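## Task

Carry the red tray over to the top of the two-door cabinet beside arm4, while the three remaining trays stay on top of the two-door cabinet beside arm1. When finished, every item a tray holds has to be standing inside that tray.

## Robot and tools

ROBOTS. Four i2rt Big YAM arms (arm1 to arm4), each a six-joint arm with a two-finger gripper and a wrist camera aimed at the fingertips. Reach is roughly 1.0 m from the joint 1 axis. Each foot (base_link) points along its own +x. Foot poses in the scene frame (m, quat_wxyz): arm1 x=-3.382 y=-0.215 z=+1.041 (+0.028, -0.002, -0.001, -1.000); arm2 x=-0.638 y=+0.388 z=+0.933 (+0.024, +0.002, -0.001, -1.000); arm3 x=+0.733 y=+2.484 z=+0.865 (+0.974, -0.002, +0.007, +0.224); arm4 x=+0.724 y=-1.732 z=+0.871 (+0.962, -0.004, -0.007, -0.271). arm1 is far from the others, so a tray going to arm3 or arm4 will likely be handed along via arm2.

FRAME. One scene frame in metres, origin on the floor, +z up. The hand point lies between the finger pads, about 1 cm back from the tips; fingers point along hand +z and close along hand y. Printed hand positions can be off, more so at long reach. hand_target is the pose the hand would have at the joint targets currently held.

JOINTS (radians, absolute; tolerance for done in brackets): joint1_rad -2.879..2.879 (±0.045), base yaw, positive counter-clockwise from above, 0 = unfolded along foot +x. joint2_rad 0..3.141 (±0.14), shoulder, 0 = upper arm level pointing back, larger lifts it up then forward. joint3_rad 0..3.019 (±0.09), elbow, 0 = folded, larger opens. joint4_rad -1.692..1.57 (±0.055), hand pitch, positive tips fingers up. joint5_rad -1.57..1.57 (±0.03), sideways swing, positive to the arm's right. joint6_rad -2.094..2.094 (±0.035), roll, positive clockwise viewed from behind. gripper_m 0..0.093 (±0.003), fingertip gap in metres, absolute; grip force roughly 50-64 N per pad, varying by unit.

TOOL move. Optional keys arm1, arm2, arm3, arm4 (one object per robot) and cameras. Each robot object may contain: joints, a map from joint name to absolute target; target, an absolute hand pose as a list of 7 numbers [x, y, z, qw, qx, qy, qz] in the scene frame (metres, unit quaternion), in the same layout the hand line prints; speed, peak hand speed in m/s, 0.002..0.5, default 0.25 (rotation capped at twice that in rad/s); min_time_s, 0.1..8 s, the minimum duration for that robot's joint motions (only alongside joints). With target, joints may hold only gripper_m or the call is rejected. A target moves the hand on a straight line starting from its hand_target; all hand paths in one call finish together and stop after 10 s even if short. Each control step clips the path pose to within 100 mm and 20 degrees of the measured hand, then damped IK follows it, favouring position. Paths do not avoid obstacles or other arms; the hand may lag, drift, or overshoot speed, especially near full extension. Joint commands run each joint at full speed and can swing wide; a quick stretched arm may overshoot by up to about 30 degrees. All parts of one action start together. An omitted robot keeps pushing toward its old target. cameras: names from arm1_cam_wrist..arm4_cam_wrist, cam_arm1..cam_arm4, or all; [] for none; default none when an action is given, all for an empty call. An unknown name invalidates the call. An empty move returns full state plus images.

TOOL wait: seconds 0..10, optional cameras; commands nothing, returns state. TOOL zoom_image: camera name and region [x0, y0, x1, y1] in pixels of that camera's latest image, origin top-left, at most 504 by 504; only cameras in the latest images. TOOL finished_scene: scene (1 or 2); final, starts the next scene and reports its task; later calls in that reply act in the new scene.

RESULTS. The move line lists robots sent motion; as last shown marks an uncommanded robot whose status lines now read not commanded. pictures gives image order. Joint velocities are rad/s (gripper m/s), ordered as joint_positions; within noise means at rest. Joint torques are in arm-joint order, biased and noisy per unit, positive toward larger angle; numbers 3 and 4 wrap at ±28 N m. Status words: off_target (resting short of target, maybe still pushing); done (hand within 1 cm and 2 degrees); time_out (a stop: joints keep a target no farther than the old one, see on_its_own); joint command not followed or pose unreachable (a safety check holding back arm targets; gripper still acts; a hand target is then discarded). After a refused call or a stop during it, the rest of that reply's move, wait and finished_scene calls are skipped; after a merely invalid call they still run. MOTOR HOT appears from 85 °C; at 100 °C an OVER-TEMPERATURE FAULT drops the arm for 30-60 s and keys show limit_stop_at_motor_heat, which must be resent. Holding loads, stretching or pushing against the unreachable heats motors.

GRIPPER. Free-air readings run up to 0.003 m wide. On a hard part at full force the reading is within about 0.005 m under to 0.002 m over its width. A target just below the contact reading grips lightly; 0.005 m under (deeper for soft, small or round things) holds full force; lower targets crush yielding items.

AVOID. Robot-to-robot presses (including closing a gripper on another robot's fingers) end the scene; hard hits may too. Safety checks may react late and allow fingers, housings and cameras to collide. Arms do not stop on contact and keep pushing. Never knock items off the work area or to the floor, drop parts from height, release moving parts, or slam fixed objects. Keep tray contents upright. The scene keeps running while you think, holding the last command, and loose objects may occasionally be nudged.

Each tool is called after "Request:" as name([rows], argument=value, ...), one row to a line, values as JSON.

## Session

Request:
move()

Scene clock: 0.00 s.
Joint torques (N m): no reading
Heat: arm1: hottest joint1_rad 32 °C; arm2: hottest joint3_rad 36 °C; arm3: hottest joint3_rad 39 °C; arm4: hottest joint1_rad 34 °C.
Joint velocities: within noise
arm1.joint_positions: joint1_rad=+0.423 joint2_rad=+0.578 joint3_rad=+1.350 joint4_rad=-1.313 joint5_rad=-0.197 joint6_rad=-0.358 gripper_m=+0.09396
arm1.joint_status: not commanded
arm1.hand: x=-3.5642 y=-0.3471 z=+1.5768 quat_wxyz=(-0.115, -0.770, -0.396, +0.486) (m; scene frame)
arm1.hand_target: x=-3.5619 y=-0.3459 z=+1.5876 quat_wxyz=(-0.115, -0.764, -0.395, +0.497) (m; scene frame)
arm1.hand_status: not commanded
arm2.joint_positions: joint1_rad=+0.421 joint2_rad=+0.644 joint3_rad=+1.571 joint4_rad=-1.256 joint5_rad=-0.052 joint6_rad=+0.497 gripper_m=+0.09396
arm2.joint_status: not commanded
arm2.hand: x=-0.8355 y=+0.2808 z=+1.5698 quat_wxyz=(-0.290, -0.814, -0.003, +0.504) (m; scene frame)
arm2.hand_target: x=-0.8319 y=+0.2827 z=+1.5784 quat_wxyz=(-0.294, -0.808, -0.003, +0.511) (m; scene frame)
arm2.hand_status: not commanded
arm3.joint_positions: joint1_rad=-0.423 joint2_rad=+0.637 joint3_rad=+1.333 joint4_rad=-1.526 joint5_rad=+0.222 joint6_rad=+0.654 gripper_m=+0.09396
arm3.joint_status: not commanded
arm3.hand: x=+0.9557 y=+2.4547 z=+1.3375 quat_wxyz=(-0.369, -0.322, -0.872, -0.018) (m; scene frame)
arm3.hand_target: x=+0.9552 y=+2.4547 z=+1.3501 quat_wxyz=(-0.382, -0.321, -0.866, -0.024) (m; scene frame)
arm3.hand_status: not commanded
arm4.joint_positions: joint1_rad=+0.000 joint2_rad=+0.635 joint3_rad=+1.447 joint4_rad=-1.142 joint5_rad=-0.231 joint6_rad=-0.553 gripper_m=+0.09396
arm4.joint_status: not commanded
arm4.hand: x=+0.9513 y=-1.8219 z=+1.4824 quat_wxyz=(-0.545, +0.070, -0.804, +0.228) (m; scene frame)
arm4.hand_target: x=+0.9479 y=-1.8198 z=+1.4928 quat_wxyz=(-0.552, +0.072, -0.797, +0.234) (m; scene frame)
arm4.hand_status: not commanded
pictures: arm1_cam_wrist, arm2_cam_wrist, arm3_cam_wrist, arm4_cam_wrist, cam_arm1, cam_arm2, cam_arm3, cam_arm4
Images, in order (width x height): arm1_cam_wrist 896x504, arm2_cam_wrist 896x504, arm3_cam_wrist 896x504, arm4_cam_wrist 896x504, cam_arm1 896x504, cam_arm2 896x504, cam_arm3 896x504, cam_arm4 896x504.

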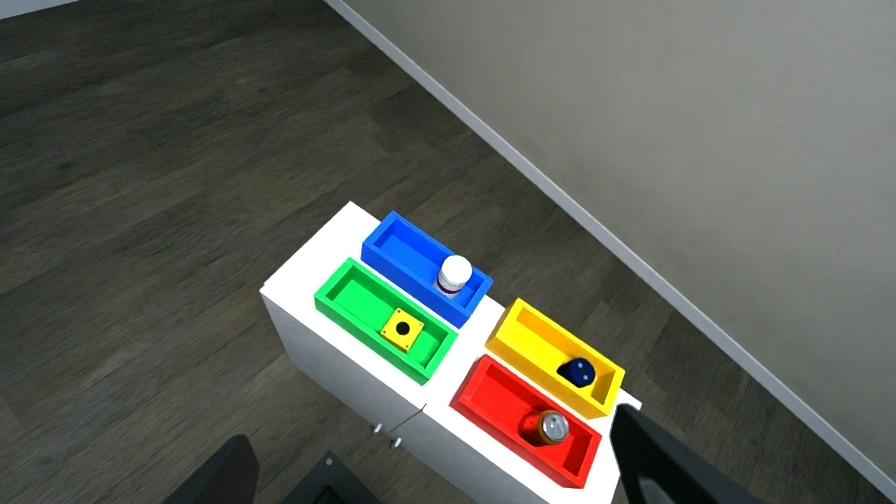

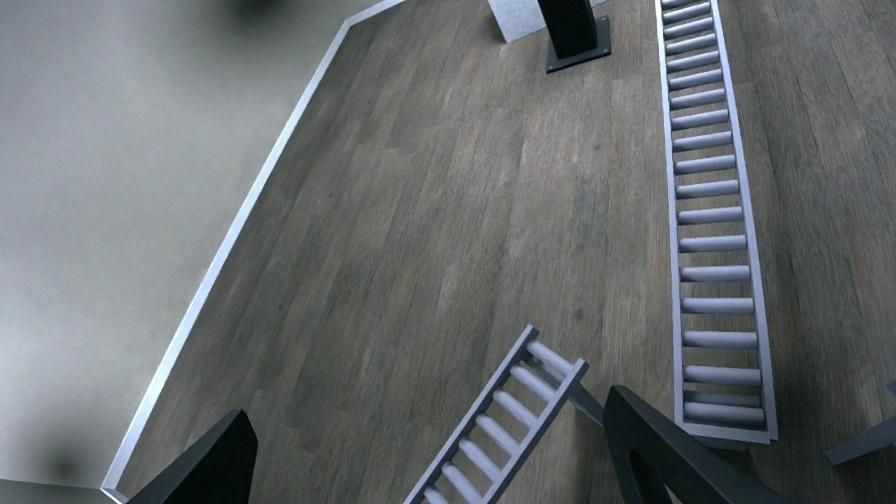

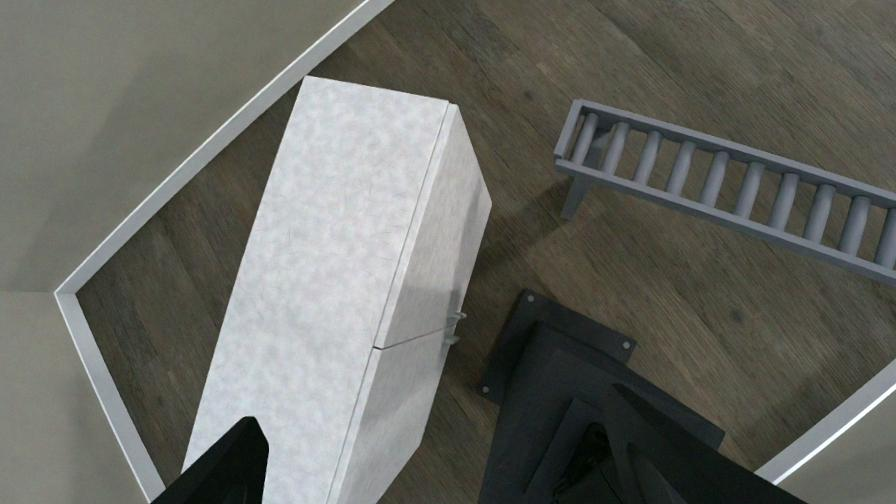

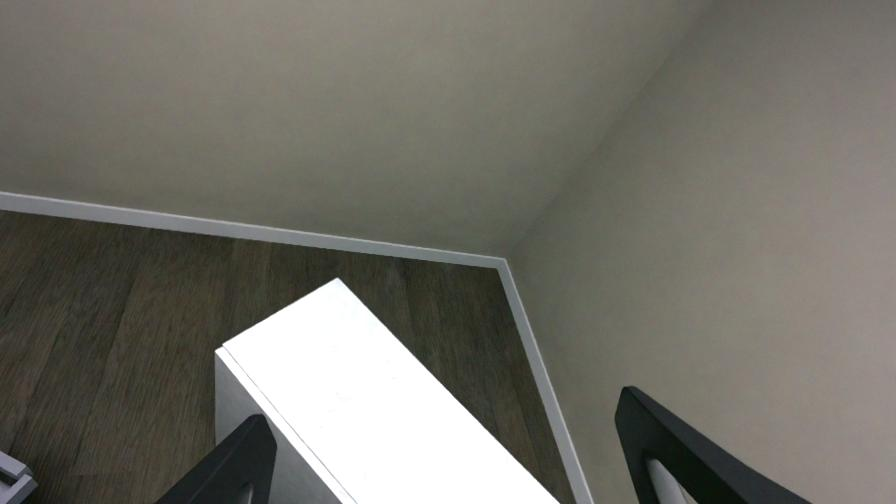

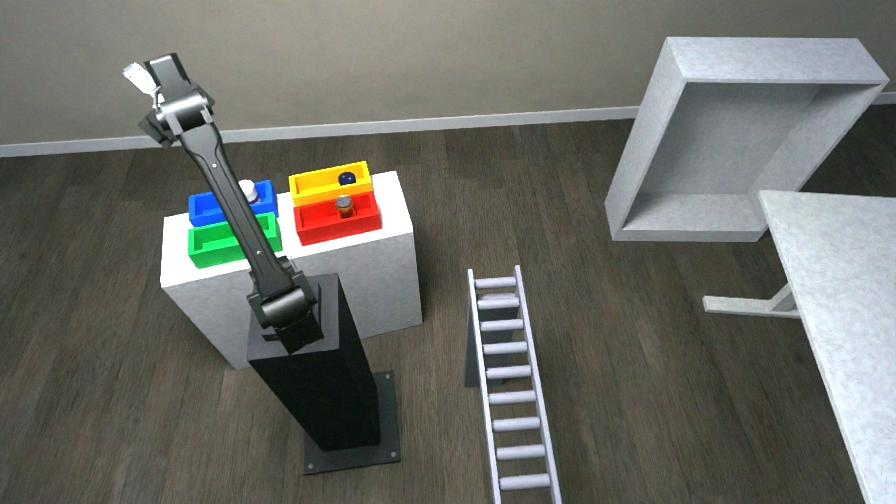

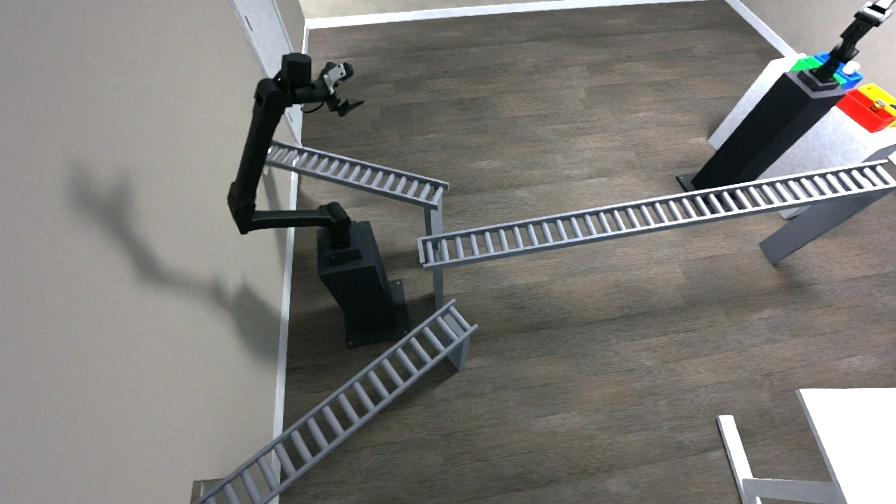

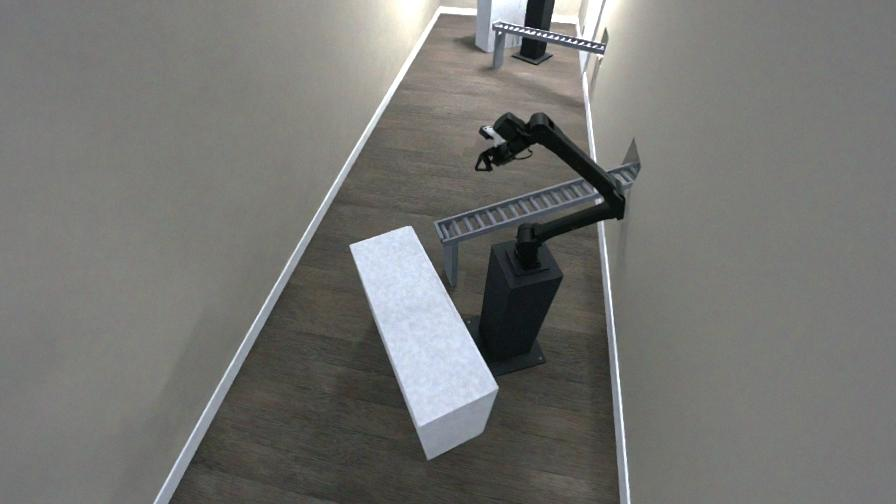

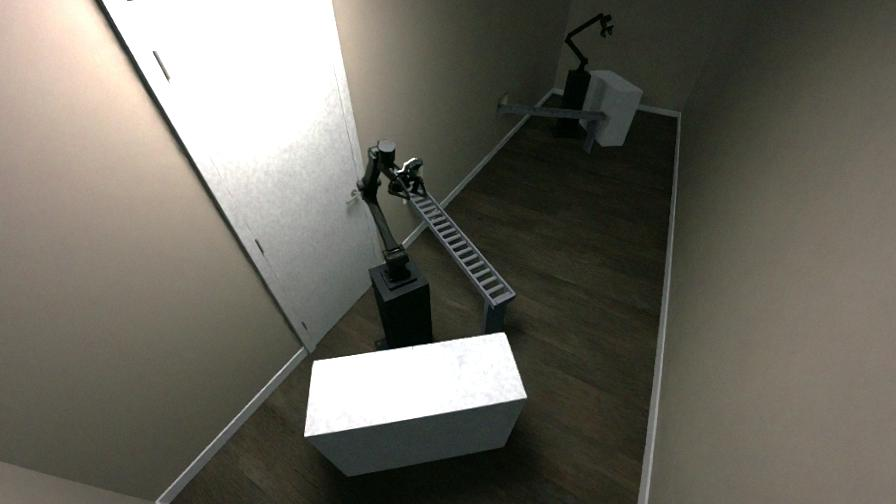

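Request:
move(arm1={"target":[-3.84,-0.1,1.12,0,0.643,0.766,0],"speed":0.35,"joints":{"gripper_m":0.05}}, arm2={"target":[-1.15,0.37,1.12,0,1,0,0],"speed":0.25,"joints":{"gripper_m":0.05}}, cameras=["arm1_cam_wrist","cam_arm1"])

Request:
zoom_image(camera="cam_arm1", region=[180, 120, 440, 320])

Scene clock: 13.37 s.
Joint torques (N m): arm1=[-1.55 -15.03 8.7 0.1 -0.01 0] | arm2=[-0.26 -14.21 12.67 -0.17 0.04 -0.1] | arm3=[1.2 2.26 9.05 1.14 0.07 -0.06] | arm4=[-0.97 4.07 9.51 2.37 -0.14 -0.01]
Heat: arm1: hottest joint1_rad 32 °C; arm2: hottest joint3_rad 37 °C; arm3: hottest joint3_rad 41 °C; arm4: hottest joint1_rad 34 °C.
move: arm1 off_target; arm2 off_target
Joint velocities: within noise
arm1.joint_positions: joint1_rad=-0.292 joint2_rad=+1.683 joint3_rad=+1.171 joint4_rad=-1.109 joint5_rad=+0.002 joint6_rad=-1.976 gripper_m=+0.05014
arm1.joint_status: all done
arm1.hand: x=-3.8215 y=-0.1082 z=+1.1069 quat_wxyz=(-0.021, -0.645, -0.764, -0.010)
arm1.hand_target: x=-3.8393 y=-0.1001 z=+1.1205 quat_wxyz=(+0.000, -0.643, -0.766, +0.000)
arm1.hand_status: off_target (0.024 m and 2.7 deg from the pose sent, 0.588 m and 74.0 deg at the start)
arm2.joint_positions: joint1_rad=-0.001 joint2_rad=+1.687 joint3_rad=+1.484 joint4_rad=-1.393 joint5_rad=+0.001 joint6_rad=+0.055 gripper_m=+0.05008
arm2.joint_status: all done
arm2.hand: x=-1.1389 y=+0.3650 z=+1.1049 quat_wxyz=(+0.000, -1.000, +0.003, -0.014)
arm2.hand_target: x=-1.1495 y=+0.3701 z=+1.1200 quat_wxyz=(+0.000, -1.000, +0.000, +0.000)
arm2.hand_status: off_target (0.019 m and 1.7 deg from the pose sent, 0.556 m and 71.1 deg at the start)
arm3, arm4: as last shown
Images, in order (width x height): arm1_cam_wrist 896x504, cam_arm1 896x504.

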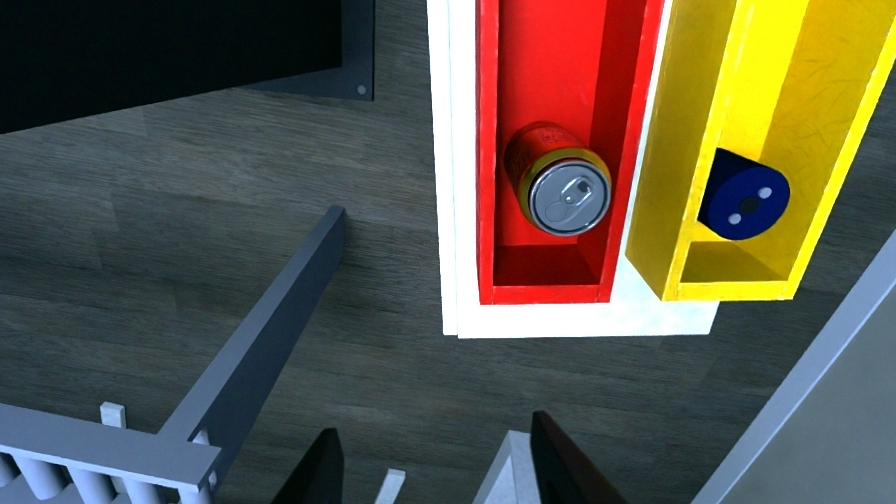

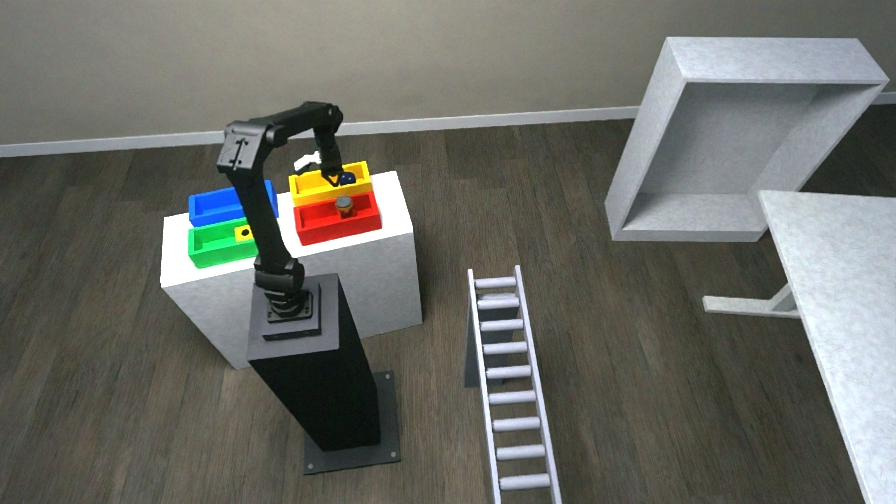

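Scaled by 1.938 from the camera's image (finer frame: 1280x720).

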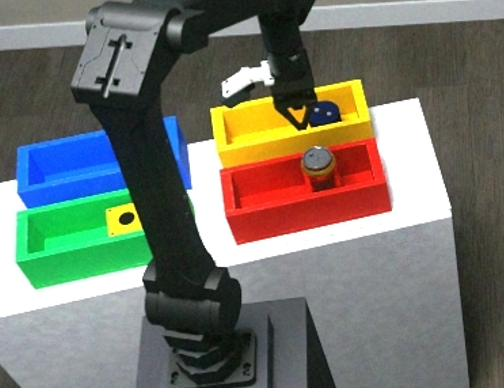

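Request:
move(arm1={"target":[-3.85,-0.18,0.98,0,0.643,0.766,0],"joints":{"gripper_m":0.04}}, cameras=["arm1_cam_wrist","cam_arm1"])

Scene clock: 40.00 s.
Joint torques (N m): arm1=[-0.73 -16.62 4.66 0.25 -0.08 0.15] | arm2=[-0.26 -14.1 12.78 -0.21 0.04 -0.1] | arm3=[1.14 2.67 9.02 1.21 0.08 -0.05] | arm4=[-0.73 4.07 9.48 2.41 -0.11 -0.02]
Heat: arm1: hottest joint3_rad 32 °C; arm2: hottest joint3_rad 43 °C; arm3: hottest joint3_rad 43 °C; arm4: hottest joint1_rad 34 °C.
move: arm1 done
Joint velocities: within noise
arm1.joint_positions: joint1_rad=-0.131 joint2_rad=+1.905 joint3_rad=+1.079 joint4_rad=-0.759 joint5_rad=+0.002 joint6_rad=-1.829 gripper_m=+0.04015
arm1.joint_status: all done
arm1.hand: x=-3.8471 y=-0.1790 z=+0.9801 quat_wxyz=(-0.004, -0.640, -0.769, -0.002)
arm1.hand_target: x=-3.8500 y=-0.1800 z=+0.9801 quat_wxyz=(+0.000, -0.643, -0.766, +0.000)
arm1.hand_status: done (0.003 m and 0.7 deg from the pose sent, 0.149 m and 2.7 deg at the start)
arm2, arm3, arm4: as last shown
Images, in order (width x height): arm1_cam_wrist 896x504, cam_arm1 896x504.

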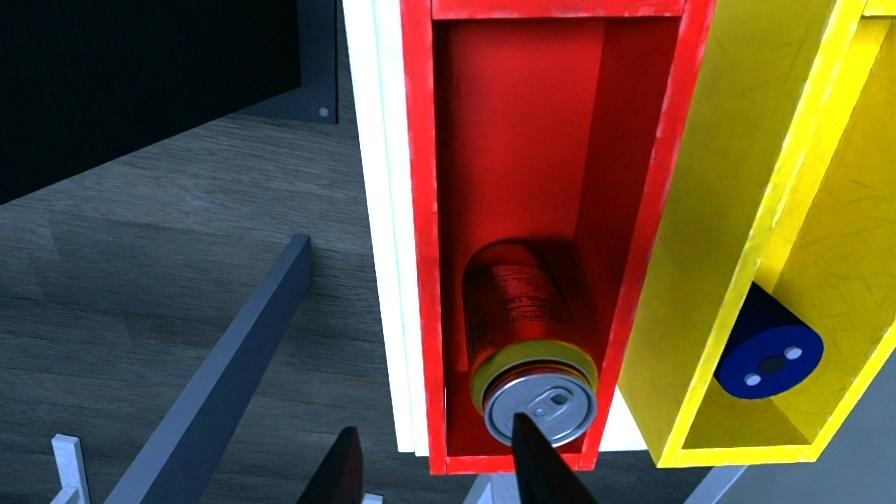

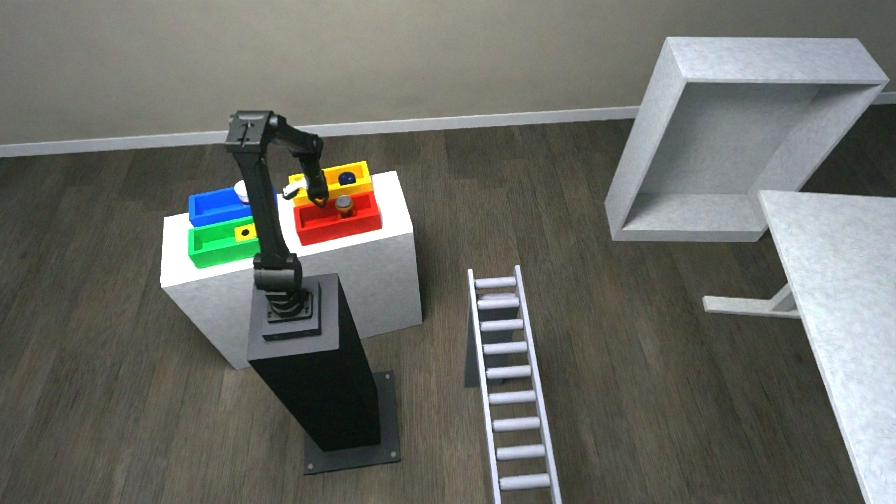

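Request:
move(arm1={"target":[-3.849,-0.167,0.895,0,0.643,0.766,0]}, cameras=["arm1_cam_wrist"])

Scene clock: 47.37 s.
Joint torques (N m): arm1=[-1.61 -17.44 3.54 0.13 -0.06 -0.06] | arm2=[-0.21 -14.21 12.71 -0.2 0.05 -0.11] | arm3=[1.03 2.49 9.01 1.14 0.07 -0.05] | arm4=[-0.97 3.78 9.33 2.4 -0.12 -0.02]
Heat: arm1: hottest joint3_rad 32 °C; arm2: hottest joint3_rad 44 °C; arm3: hottest joint3_rad 43 °C; arm4: hottest joint1_rad 34 °C.
move: arm1 done
Joint velocities: within noise
arm1.joint_positions: joint1_rad=-0.148 joint2_rad=+2.095 joint3_rad=+1.067 joint4_rad=-0.565 joint5_rad=+0.002 joint6_rad=-1.834 gripper_m=+0.04015
arm1.joint_status: not commanded
arm1.hand: x=-3.8427 y=-0.1719 z=+0.8919 quat_wxyz=(-0.008, -0.644, -0.765, -0.005)
arm1.hand_target: x=-3.8490 y=-0.1669 z=+0.8951 quat_wxyz=(+0.000, -0.643, -0.766, +0.000)
arm1.hand_status: done (0.009 m and 1.1 deg from the pose sent, 0.086 m and 0.7 deg at the start)
arm2, arm3, arm4: as last shown
Images, in order (width x height): arm1_cam_wrist 896x504.

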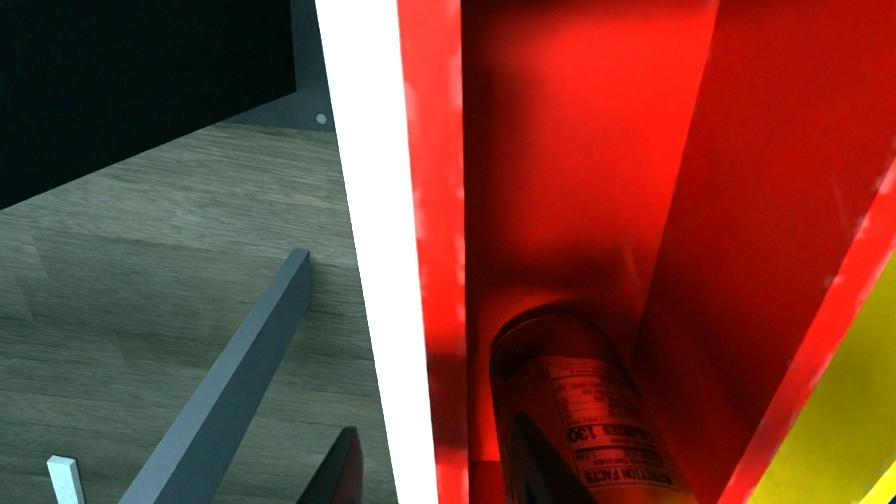

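Request:
move(arm1={"target":[-3.852,-0.173,0.838,0,0.643,0.766,0],"speed":0.12}, cameras=["arm1_cam_wrist"])

Request:
move(arm1={"joints":{"gripper_m":0.002}}, cameras=["arm1_cam_wrist"])

Scene clock: 54.63 s.
Joint torques (N m): arm1=[-0.38 -17.32 3.77 0.25 -0.07 0.07] | arm2=[-0.32 -14.15 12.72 -0.16 0.04 -0.1] | arm3=[0.97 2.26 9.02 1.11 0.07 -0.05] | arm4=[-0.38 3.84 9.48 2.35 -0.13 -0.07]
Heat: arm1: hottest joint3_rad 32 °C; arm2: hottest joint3_rad 45 °C; arm3: hottest joint3_rad 44 °C; arm4: hottest joint3_rad 35 °C.
move: arm1 off_target
Joint velocities: within noise
arm1.joint_positions: joint1_rad=-0.148 joint2_rad=+2.225 joint3_rad=+1.083 joint4_rad=-0.457 joint5_rad=+0.002 joint6_rad=-1.834 gripper_m=+0.04015
arm1.joint_status: not commanded
arm1.hand: x=-3.8388 y=-0.1724 z=+0.8368 quat_wxyz=(-0.010, -0.644, -0.765, -0.007)
arm1.hand_target: x=-3.8519 y=-0.1730 z=+0.8383 quat_wxyz=(+0.000, -0.643, -0.766, +0.000)
arm1.hand_status: off_target (0.013 m and 1.4 deg from the pose sent, 0.055 m and 1.1 deg at the start)
arm2, arm3, arm4: as last shown
Images, in order (width x height): arm1_cam_wrist 896x504.

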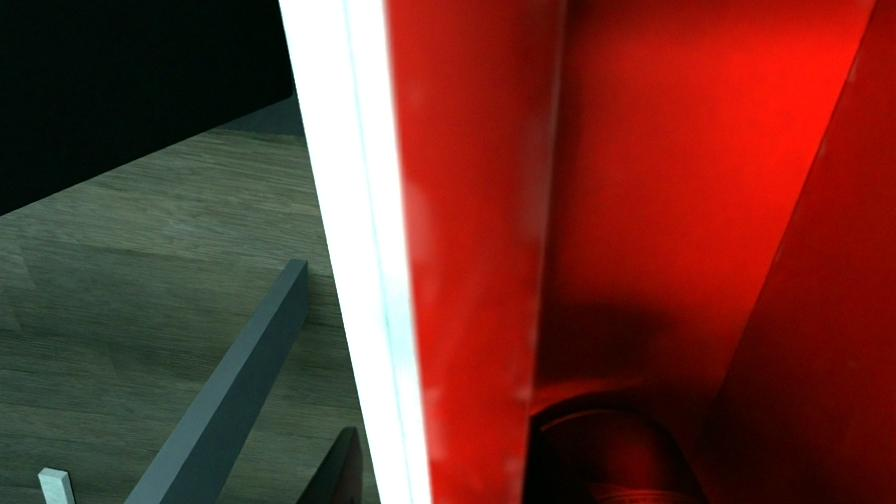

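Scene clock: 55.27 s.
Joint torques (N m): arm1=[-0.62 -16.85 3.56 -0.02 0.02 0.1] | arm2=[-0.38 -13.98 12.75 -0.21 0.04 -0.1] | arm3=[1.03 2.55 8.9 1.14 0.07 -0.05] | arm4=[-0.73 3.96 9.51 2.32 -0.11 -0.06]
Heat: arm1: hottest joint3_rad 32 °C; arm2: hottest joint3_rad 45 °C; arm3: hottest joint3_rad 44 °C; arm4: hottest joint3_rad 35 °C.
move: arm1 off_target
Joint velocities: within noise
arm1.joint_positions: joint1_rad=-0.148 joint2_rad=+2.217 joint3_rad=+1.088 joint4_rad=-0.450 joint5_rad=+0.000 joint6_rad=-1.837 gripper_m=+0.01118
arm1.joint_status: gripper_m off_target (ended at +0.01121, target +0.00200)
arm1.hand: x=-3.8461 y=-0.1721 z=+0.8410 quat_wxyz=(-0.003, -0.643, -0.766, +0.000)
arm1.hand_target: x=-3.8518 y=-0.1729 z=+0.8383 quat_wxyz=(+0.000, -0.643, -0.766, +0.000)
arm1.hand_status: not commanded
arm2, arm3, arm4: as last shown
Images, in order (width x height): arm1_cam_wrist 896x504.

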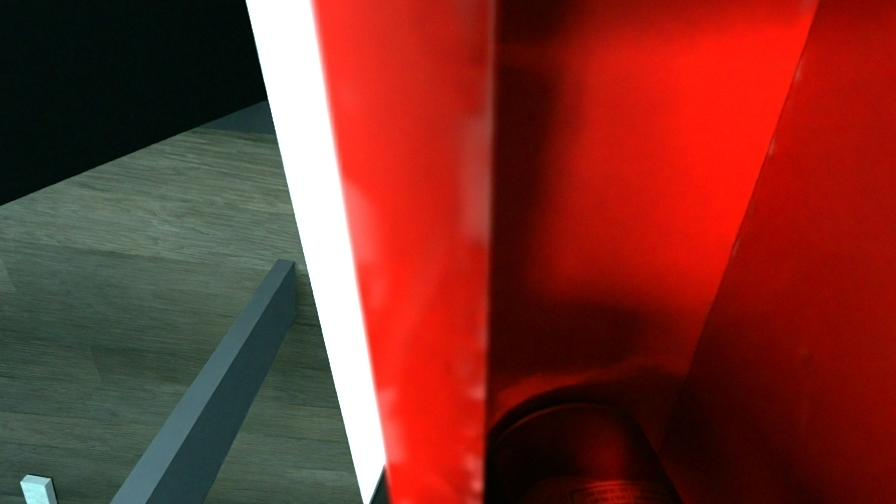

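Request:
move(arm1={"target":[-3.845,-0.173,0.90,-0.023,0.643,0.766,0.019],"speed":0.06}, cameras=["cam_arm1","arm1_cam_wrist"])

Request:
zoom_image(camera="cam_arm1", region=[180, 110, 430, 290])

Scene clock: 61.97 s.
Joint torques (N m): arm1=[-0.21 -20.95 3.22 -0.2 0.35 0.17] | arm2=[-0.32 -14.21 12.71 -0.17 0.05 -0.09] | arm3=[1.08 2.55 9.03 1.14 0.08 -0.04] | arm4=[-1.03 3.49 9.51 2.37 -0.1 -0.04]
Heat: arm1: hottest joint3_rad 32 °C; arm2: hottest joint3_rad 45 °C; arm3: hottest joint3_rad 44 °C; arm4: hottest joint3_rad 35 °C.
move: arm1 off_target
Joint velocities: within noise
arm1.joint_positions: joint1_rad=-0.134 joint2_rad=+2.113 joint3_rad=+1.038 joint4_rad=-0.535 joint5_rad=+0.050 joint6_rad=-1.828 gripper_m=+0.01118
arm1.joint_status: not commanded
arm1.hand: x=-3.8279 y=-0.1712 z=+0.8787 quat_wxyz=(-0.001, -0.640, -0.768, -0.030)
arm1.hand_target: x=-3.8447 y=-0.1731 z=+0.8997 quat_wxyz=(+0.023, -0.643, -0.766, -0.019)
arm1.hand_status: off_target (0.027 m and 3.0 deg from the pose sent, 0.059 m and 3.7 deg at the start)
arm2, arm3, arm4: as last shown
pictures: arm1_cam_wrist, cam_arm1
Images, in order (width x height): arm1_cam_wrist 896x504, cam_arm1 896x504.

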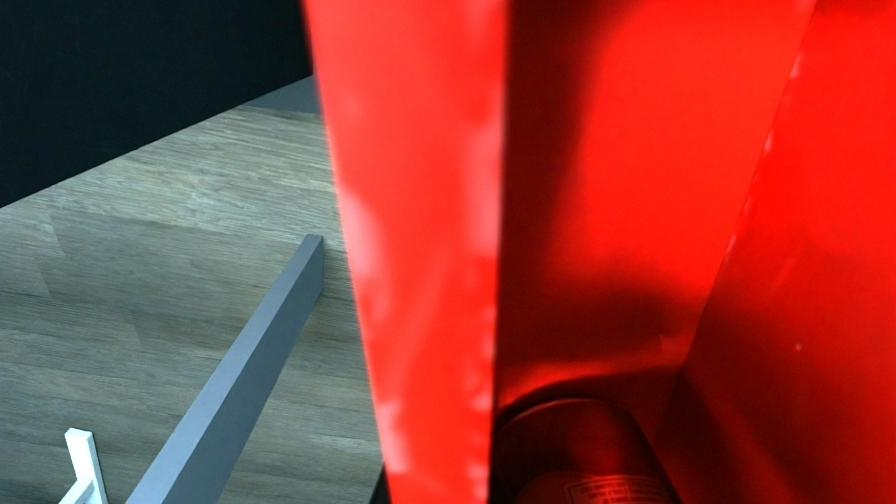

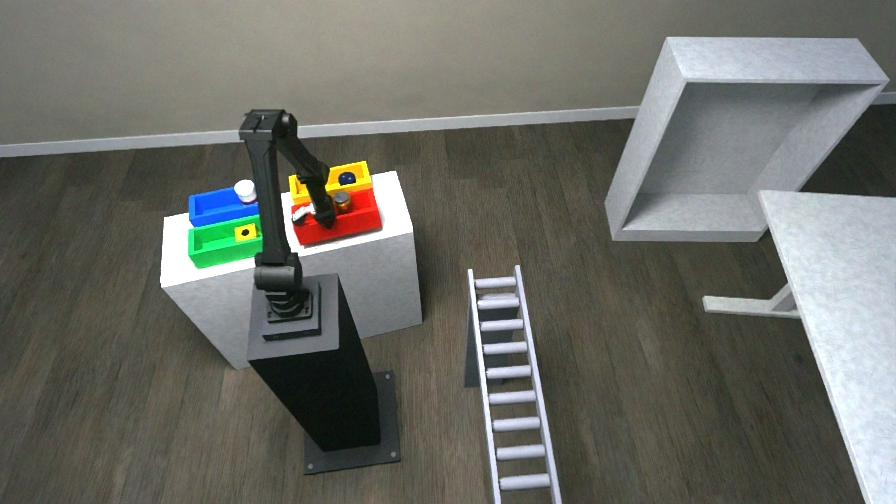

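Scaled by 2.016 from the camera's image (finer frame: 1280x720).

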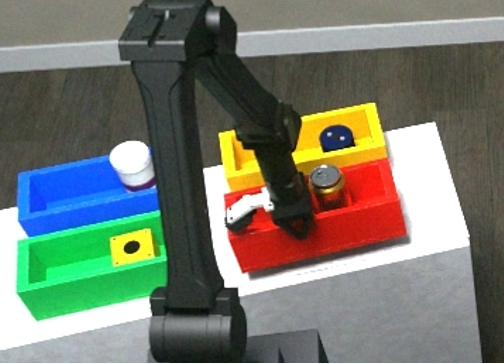

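Request:
move(arm1={"target":[-3.845,-0.173,1.08,-0.023,0.643,0.766,0.019],"speed":0.1}, cameras=["cam_arm1"])

Request:
zoom_image(camera="cam_arm1", region=[180, 110, 430, 290])

Scene clock: 67.10 s.
Joint torques (N m): arm1=[-0.03 -18.2 9.17 -0.49 0.32 0.19] | arm2=[-0.32 -14.33 12.68 -0.14 0.05 -0.09] | arm3=[1.2 2.61 9.01 1.18 0.08 -0.05] | arm4=[-0.5 3.84 9.43 2.29 -0.12 -0.02]
Heat: arm1: hottest joint3_rad 32 °C; arm2: hottest joint3_rad 46 °C; arm3: hottest joint3_rad 44 °C; arm4: hottest joint3_rad 35 °C.
move: arm1 off_target
Joint velocities: within noise
arm1.joint_positions: joint1_rad=-0.134 joint2_rad=+1.749 joint3_rad=+1.065 joint4_rad=-0.973 joint5_rad=+0.050 joint6_rad=-1.827 gripper_m=+0.01118
arm1.joint_status: not commanded
arm1.hand: x=-3.8107 y=-0.1721 z=+1.0452 quat_wxyz=(-0.020, -0.640, -0.767, -0.043)
arm1.hand_target: x=-3.8428 y=-0.1734 z=+1.0808 quat_wxyz=(+0.023, -0.643, -0.765, -0.018)
arm1.hand_status: off_target (0.049 m and 5.6 deg from the pose sent, 0.202 m and 3.0 deg at the start)
arm2, arm3, arm4: as last shown
Images, in order (width x height): cam_arm1 896x504.

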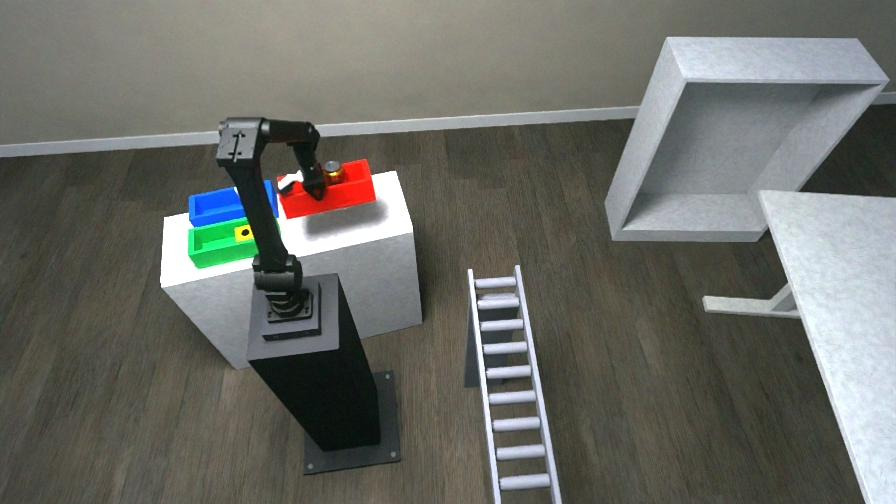

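Scaled by 2.016 from the camera's image (finer frame: 1280x720).

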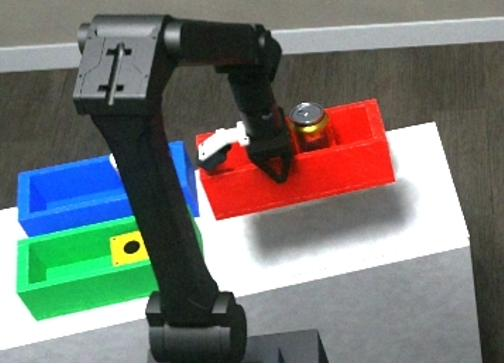

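Request:
move(arm1={"joints":{"joint1_rad":-1.6,"joint6_rad":-1.6},"min_time_s":3.2}, cameras=["cam_arm1"])

Request:
zoom_image(camera="cam_arm1", region=[300, 160, 620, 400])

Scene clock: 73.97 s.
Joint torques (N m): arm1=[0.03 -18.32 9.2 -0.43 0.25 0.19] | arm2=[-0.09 -14.33 12.74 -0.16 0.03 -0.1] | arm3=[1.03 2.61 9.01 1.14 0.06 -0.04] | arm4=[-0.73 3.43 9.47 2.24 -0.08 -0.06]
Heat: arm1: hottest joint3_rad 33 °C; arm2: hottest joint3_rad 46 °C; arm3: hottest joint3_rad 45 °C; arm4: hottest joint3_rad 36 °C.
move: arm1 done
Joint velocities: arm1=[within noise] | arm2=[-0.005 -0.005 0.002 -0.012 -0.154 -0.081 0.001] | arm3=[within noise] | arm4=[within noise]
arm1.joint_positions: joint1_rad=-1.608 joint2_rad=+1.749 joint3_rad=+1.065 joint4_rad=-0.973 joint5_rad=+0.052 joint6_rad=-1.615 gripper_m=+0.01118
arm1.joint_status: all done
arm1.hand: x=-3.3810 y=+0.2160 z=+1.0426 quat_wxyz=(-0.044, -0.998, -0.033, -0.023)
arm1.hand_target: x=-3.3839 y=+0.2480 z=+1.0779 quat_wxyz=(+0.005, -0.999, -0.028, -0.027)
arm1.hand_status: not commanded
arm2: as last shown
arm3.joint_positions: joint1_rad=-0.423 joint2_rad=+0.637 joint3_rad=+1.333 joint4_rad=-1.526 joint5_rad=+0.222 joint6_rad=+0.654 gripper_m=+0.09396
arm3.joint_status: not commanded
arm3.hand: x=+0.9557 y=+2.4547 z=+1.3375 quat_wxyz=(-0.369, -0.322, -0.872, -0.018)
arm3.hand_target: x=+0.9552 y=+2.4547 z=+1.3501 quat_wxyz=(-0.382, -0.321, -0.866, -0.024)
arm3.hand_status: not commanded
arm4.joint_positions: joint1_rad=+0.000 joint2_rad=+0.635 joint3_rad=+1.447 joint4_rad=-1.142 joint5_rad=-0.231 joint6_rad=-0.553 gripper_m=+0.09396
arm4.joint_status: not commanded
arm4.hand: x=+0.9513 y=-1.8219 z=+1.4824 quat_wxyz=(-0.545, +0.070, -0.804, +0.228)
arm4.hand_target: x=+0.9479 y=-1.8198 z=+1.4928 quat_wxyz=(-0.552, +0.072, -0.797, +0.234)
arm4.hand_status: not commanded
Images, in order (width x height): cam_arm1 896x504.

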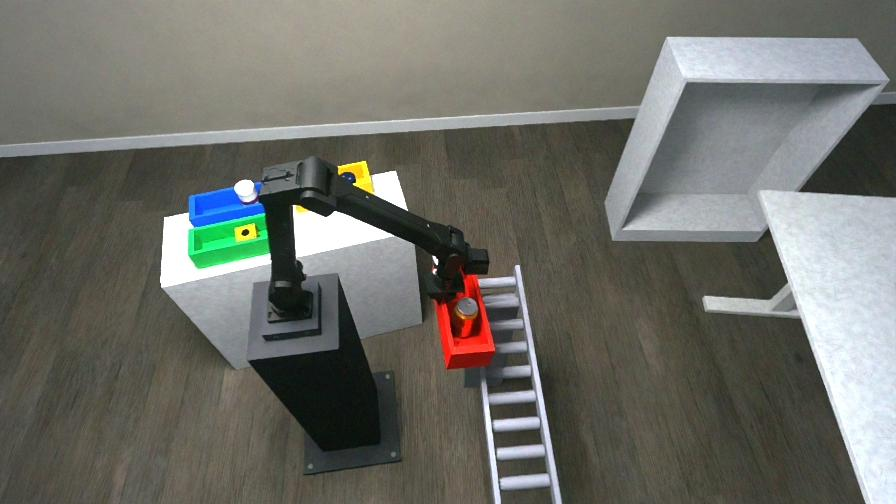

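Scaled by 1.575 from the camera's image (finer frame: 1280x720).

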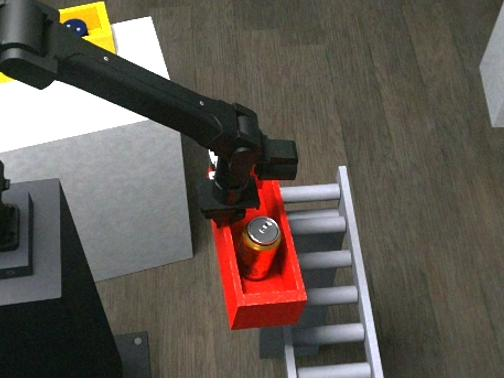

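Request:
move(arm1={"target":[-3.46,0.375,1.05,-0.045,0.998,-0.03,0.027],"speed":0.12}, cameras=["cam_arm1","arm1_cam_wrist"])

Request:
zoom_image(camera="cam_arm1", region=[400, 220, 600, 380])

Scene clock: 83.03 s.
Joint torques (N m): arm1=[-0.44 -22.12 10.06 -0.08 0.58 0.22] | arm2=[-0.15 -14.15 12.71 -0.16 0.04 -0.11] | arm3=[0.91 2.55 8.99 1.16 0.08 -0.03] | arm4=[-1.03 4.07 9.51 2.22 -0.1 -0.02]
Heat: arm1: hottest joint3_rad 34 °C; arm2: hottest joint3_rad 47 °C; arm3: hottest joint3_rad 45 °C; arm4: hottest joint3_rad 36 °C.
move: arm1 off_target
Joint velocities: within noise
arm1.joint_positions: joint1_rad=-1.480 joint2_rad=+2.021 joint3_rad=+1.413 joint4_rad=-0.973 joint5_rad=+0.059 joint6_rad=-1.375 gripper_m=+0.01118
arm1.joint_status: not commanded
arm1.hand: x=-3.4532 y=+0.3394 z=+1.0155 quat_wxyz=(-0.001, -0.999, +0.024, -0.028)
arm1.hand_target: x=-3.4597 y=+0.3725 z=+1.0515 quat_wxyz=(+0.045, -0.998, +0.030, -0.026)
arm1.hand_status: off_target (0.050 m and 5.4 deg from the pose sent, 0.178 m and 12.6 deg at the start)
arm2.joint_positions: joint1_rad=-0.001 joint2_rad=+1.687 joint3_rad=+1.484 joint4_rad=-1.393 joint5_rad=+0.001 joint6_rad=+0.055 gripper_m=+0.05008
arm2.joint_status: not commanded
arm2.hand: x=-1.1389 y=+0.3650 z=+1.1049 quat_wxyz=(+0.000, -1.000, +0.003, -0.014)
arm2.hand_target: x=-1.1495 y=+0.3701 z=+1.1200 quat_wxyz=(+0.000, -1.000, +0.000, +0.000)
arm2.hand_status: not commanded
arm3, arm4: as last shown
pictures: arm1_cam_wrist, cam_arm1
Images, in order (width x height): arm1_cam_wrist 896x504, cam_arm1 896x504.

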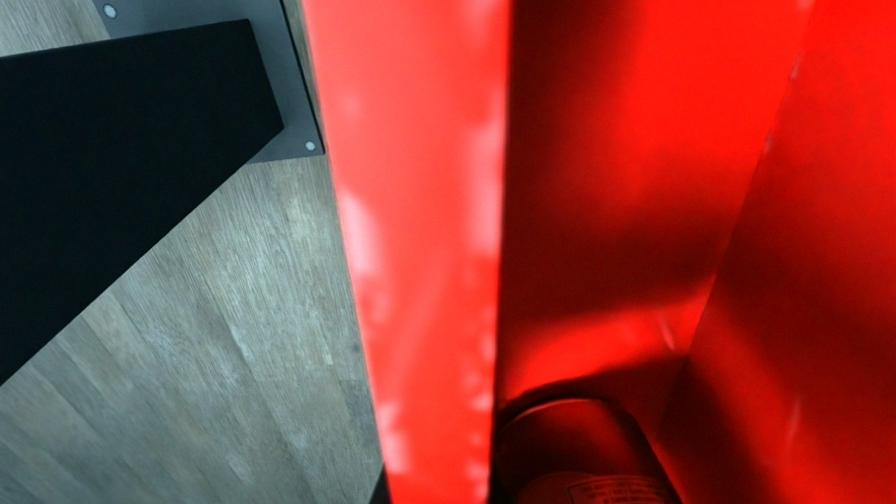

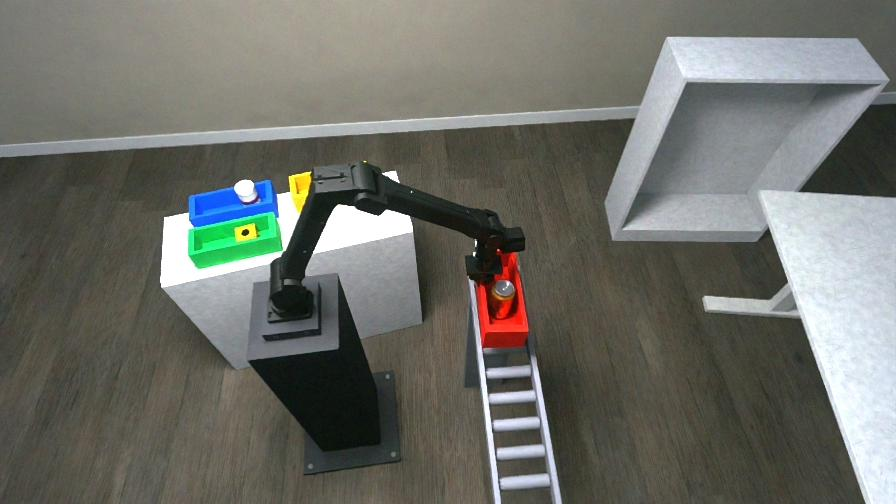

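Scaled by 2.520 from the camera's image (finer frame: 1280x720).

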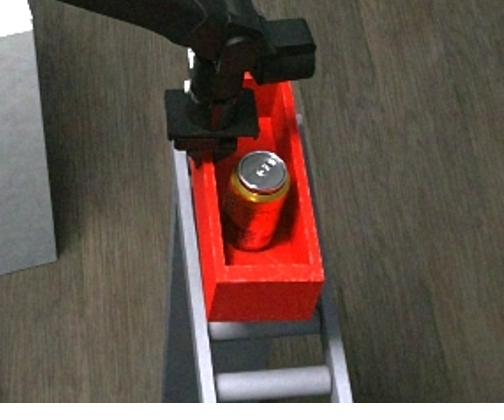

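Request:
move(arm1={"target":[-3.46,0.382,0.985,-0.045,0.998,-0.035,0.027],"speed":0.1}, cameras=["cam_arm1"])

Request:
zoom_image(camera="cam_arm1", region=[430, 230, 570, 370])

Scene clock: 90.03 s.
Joint torques (N m): arm1=[-0.5 -23.53 8.59 0.43 0.55 0.2] | arm2=[-0.26 -14.27 12.7 -0.2 0.04 -0.11] | arm3=[1.14 2.55 9.02 1.11 0.08 -0.04] | arm4=[-0.32 3.9 9.68 2.25 -0.15 -0.04]
Heat: arm1: hottest joint3_rad 35 °C; arm2: hottest joint3_rad 47 °C; arm3: hottest joint3_rad 45 °C; arm4: hottest joint3_rad 36 °C.
move: arm1 off_target
Joint velocities: within noise
arm1.joint_positions: joint1_rad=-1.480 joint2_rad=+2.137 joint3_rad=+1.413 joint4_rad=-0.862 joint5_rad=+0.060 joint6_rad=-1.367 gripper_m=+0.01118
arm1.joint_status: not commanded
arm1.hand: x=-3.4543 y=+0.3451 z=+0.9525 quat_wxyz=(-0.004, -0.999, +0.028, -0.029)
arm1.hand_target: x=-3.4598 y=+0.3799 z=+0.9864 quat_wxyz=(+0.045, -0.998, +0.035, -0.026)
arm1.hand_status: off_target (0.049 m and 5.6 deg from the pose sent, 0.053 m and 5.5 deg at the start)
arm2, arm3, arm4: as last shown
Images, in order (width x height): cam_arm1 896x504.

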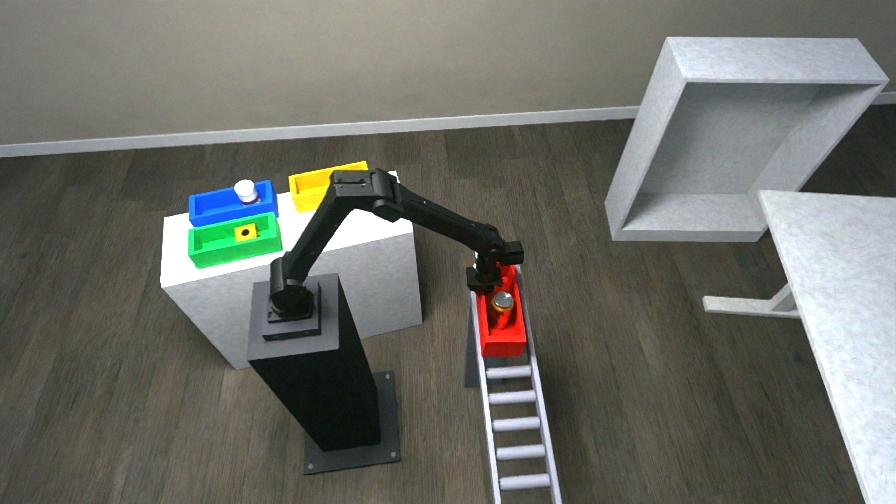

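Scaled by 3.600 from the camera's image (finer frame: 1280x720).

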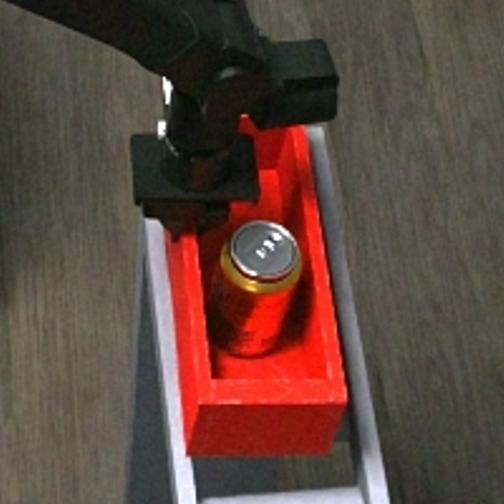

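Request:
move(arm1={"target":[-3.46,0.386,0.962,-0.045,0.998,-0.015,0.027],"speed":0.08}, cameras=["cam_arm1"])

Request:
zoom_image(camera="cam_arm1", region=[430, 230, 570, 370])

Scene clock: 95.23 s.
Joint torques (N m): arm1=[-0.62 -22.48 8.69 0.39 0.4 -0.03] | arm2=[-0.21 -14.15 12.72 -0.18 0.05 -0.1] | arm3=[1.14 2.43 8.96 1.2 0.08 -0.07] | arm4=[-0.38 3.6 9.66 2.37 -0.15 -0.03]
Heat: arm1: hottest joint3_rad 35 °C; arm2: hottest joint3_rad 47 °C; arm3: hottest joint3_rad 45 °C; arm4: hottest joint3_rad 37 °C.
move: arm1 off_target
Joint velocities: within noise
arm1.joint_positions: joint1_rad=-1.480 joint2_rad=+2.169 joint3_rad=+1.417 joint4_rad=-0.821 joint5_rad=+0.063 joint6_rad=-1.386 gripper_m=+0.01118
arm1.joint_status: not commanded
arm1.hand: x=-3.4546 y=+0.3503 z=+0.9362 quat_wxyz=(+0.003, -0.999, +0.019, -0.029)
arm1.hand_target: x=-3.4598 y=+0.3841 z=+0.9636 quat_wxyz=(+0.045, -0.998, +0.015, -0.027)
arm1.hand_status: off_target (0.044 m and 4.9 deg from the pose sent, 0.042 m and 5.8 deg at the start)
arm2, arm3, arm4: as last shown
Images, in order (width x height): cam_arm1 896x504.

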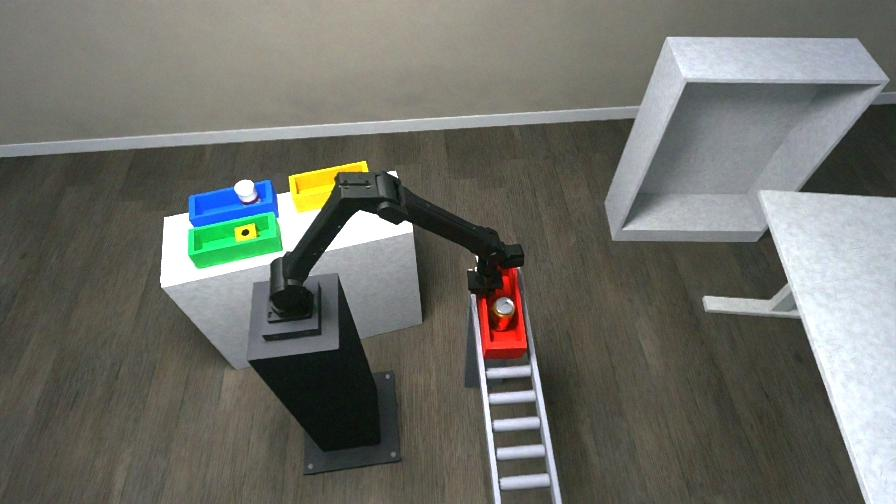

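Scaled by 3.600 from the camera's image (finer frame: 1280x720).

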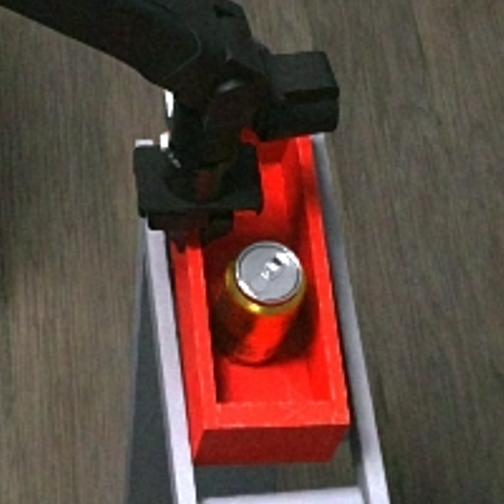

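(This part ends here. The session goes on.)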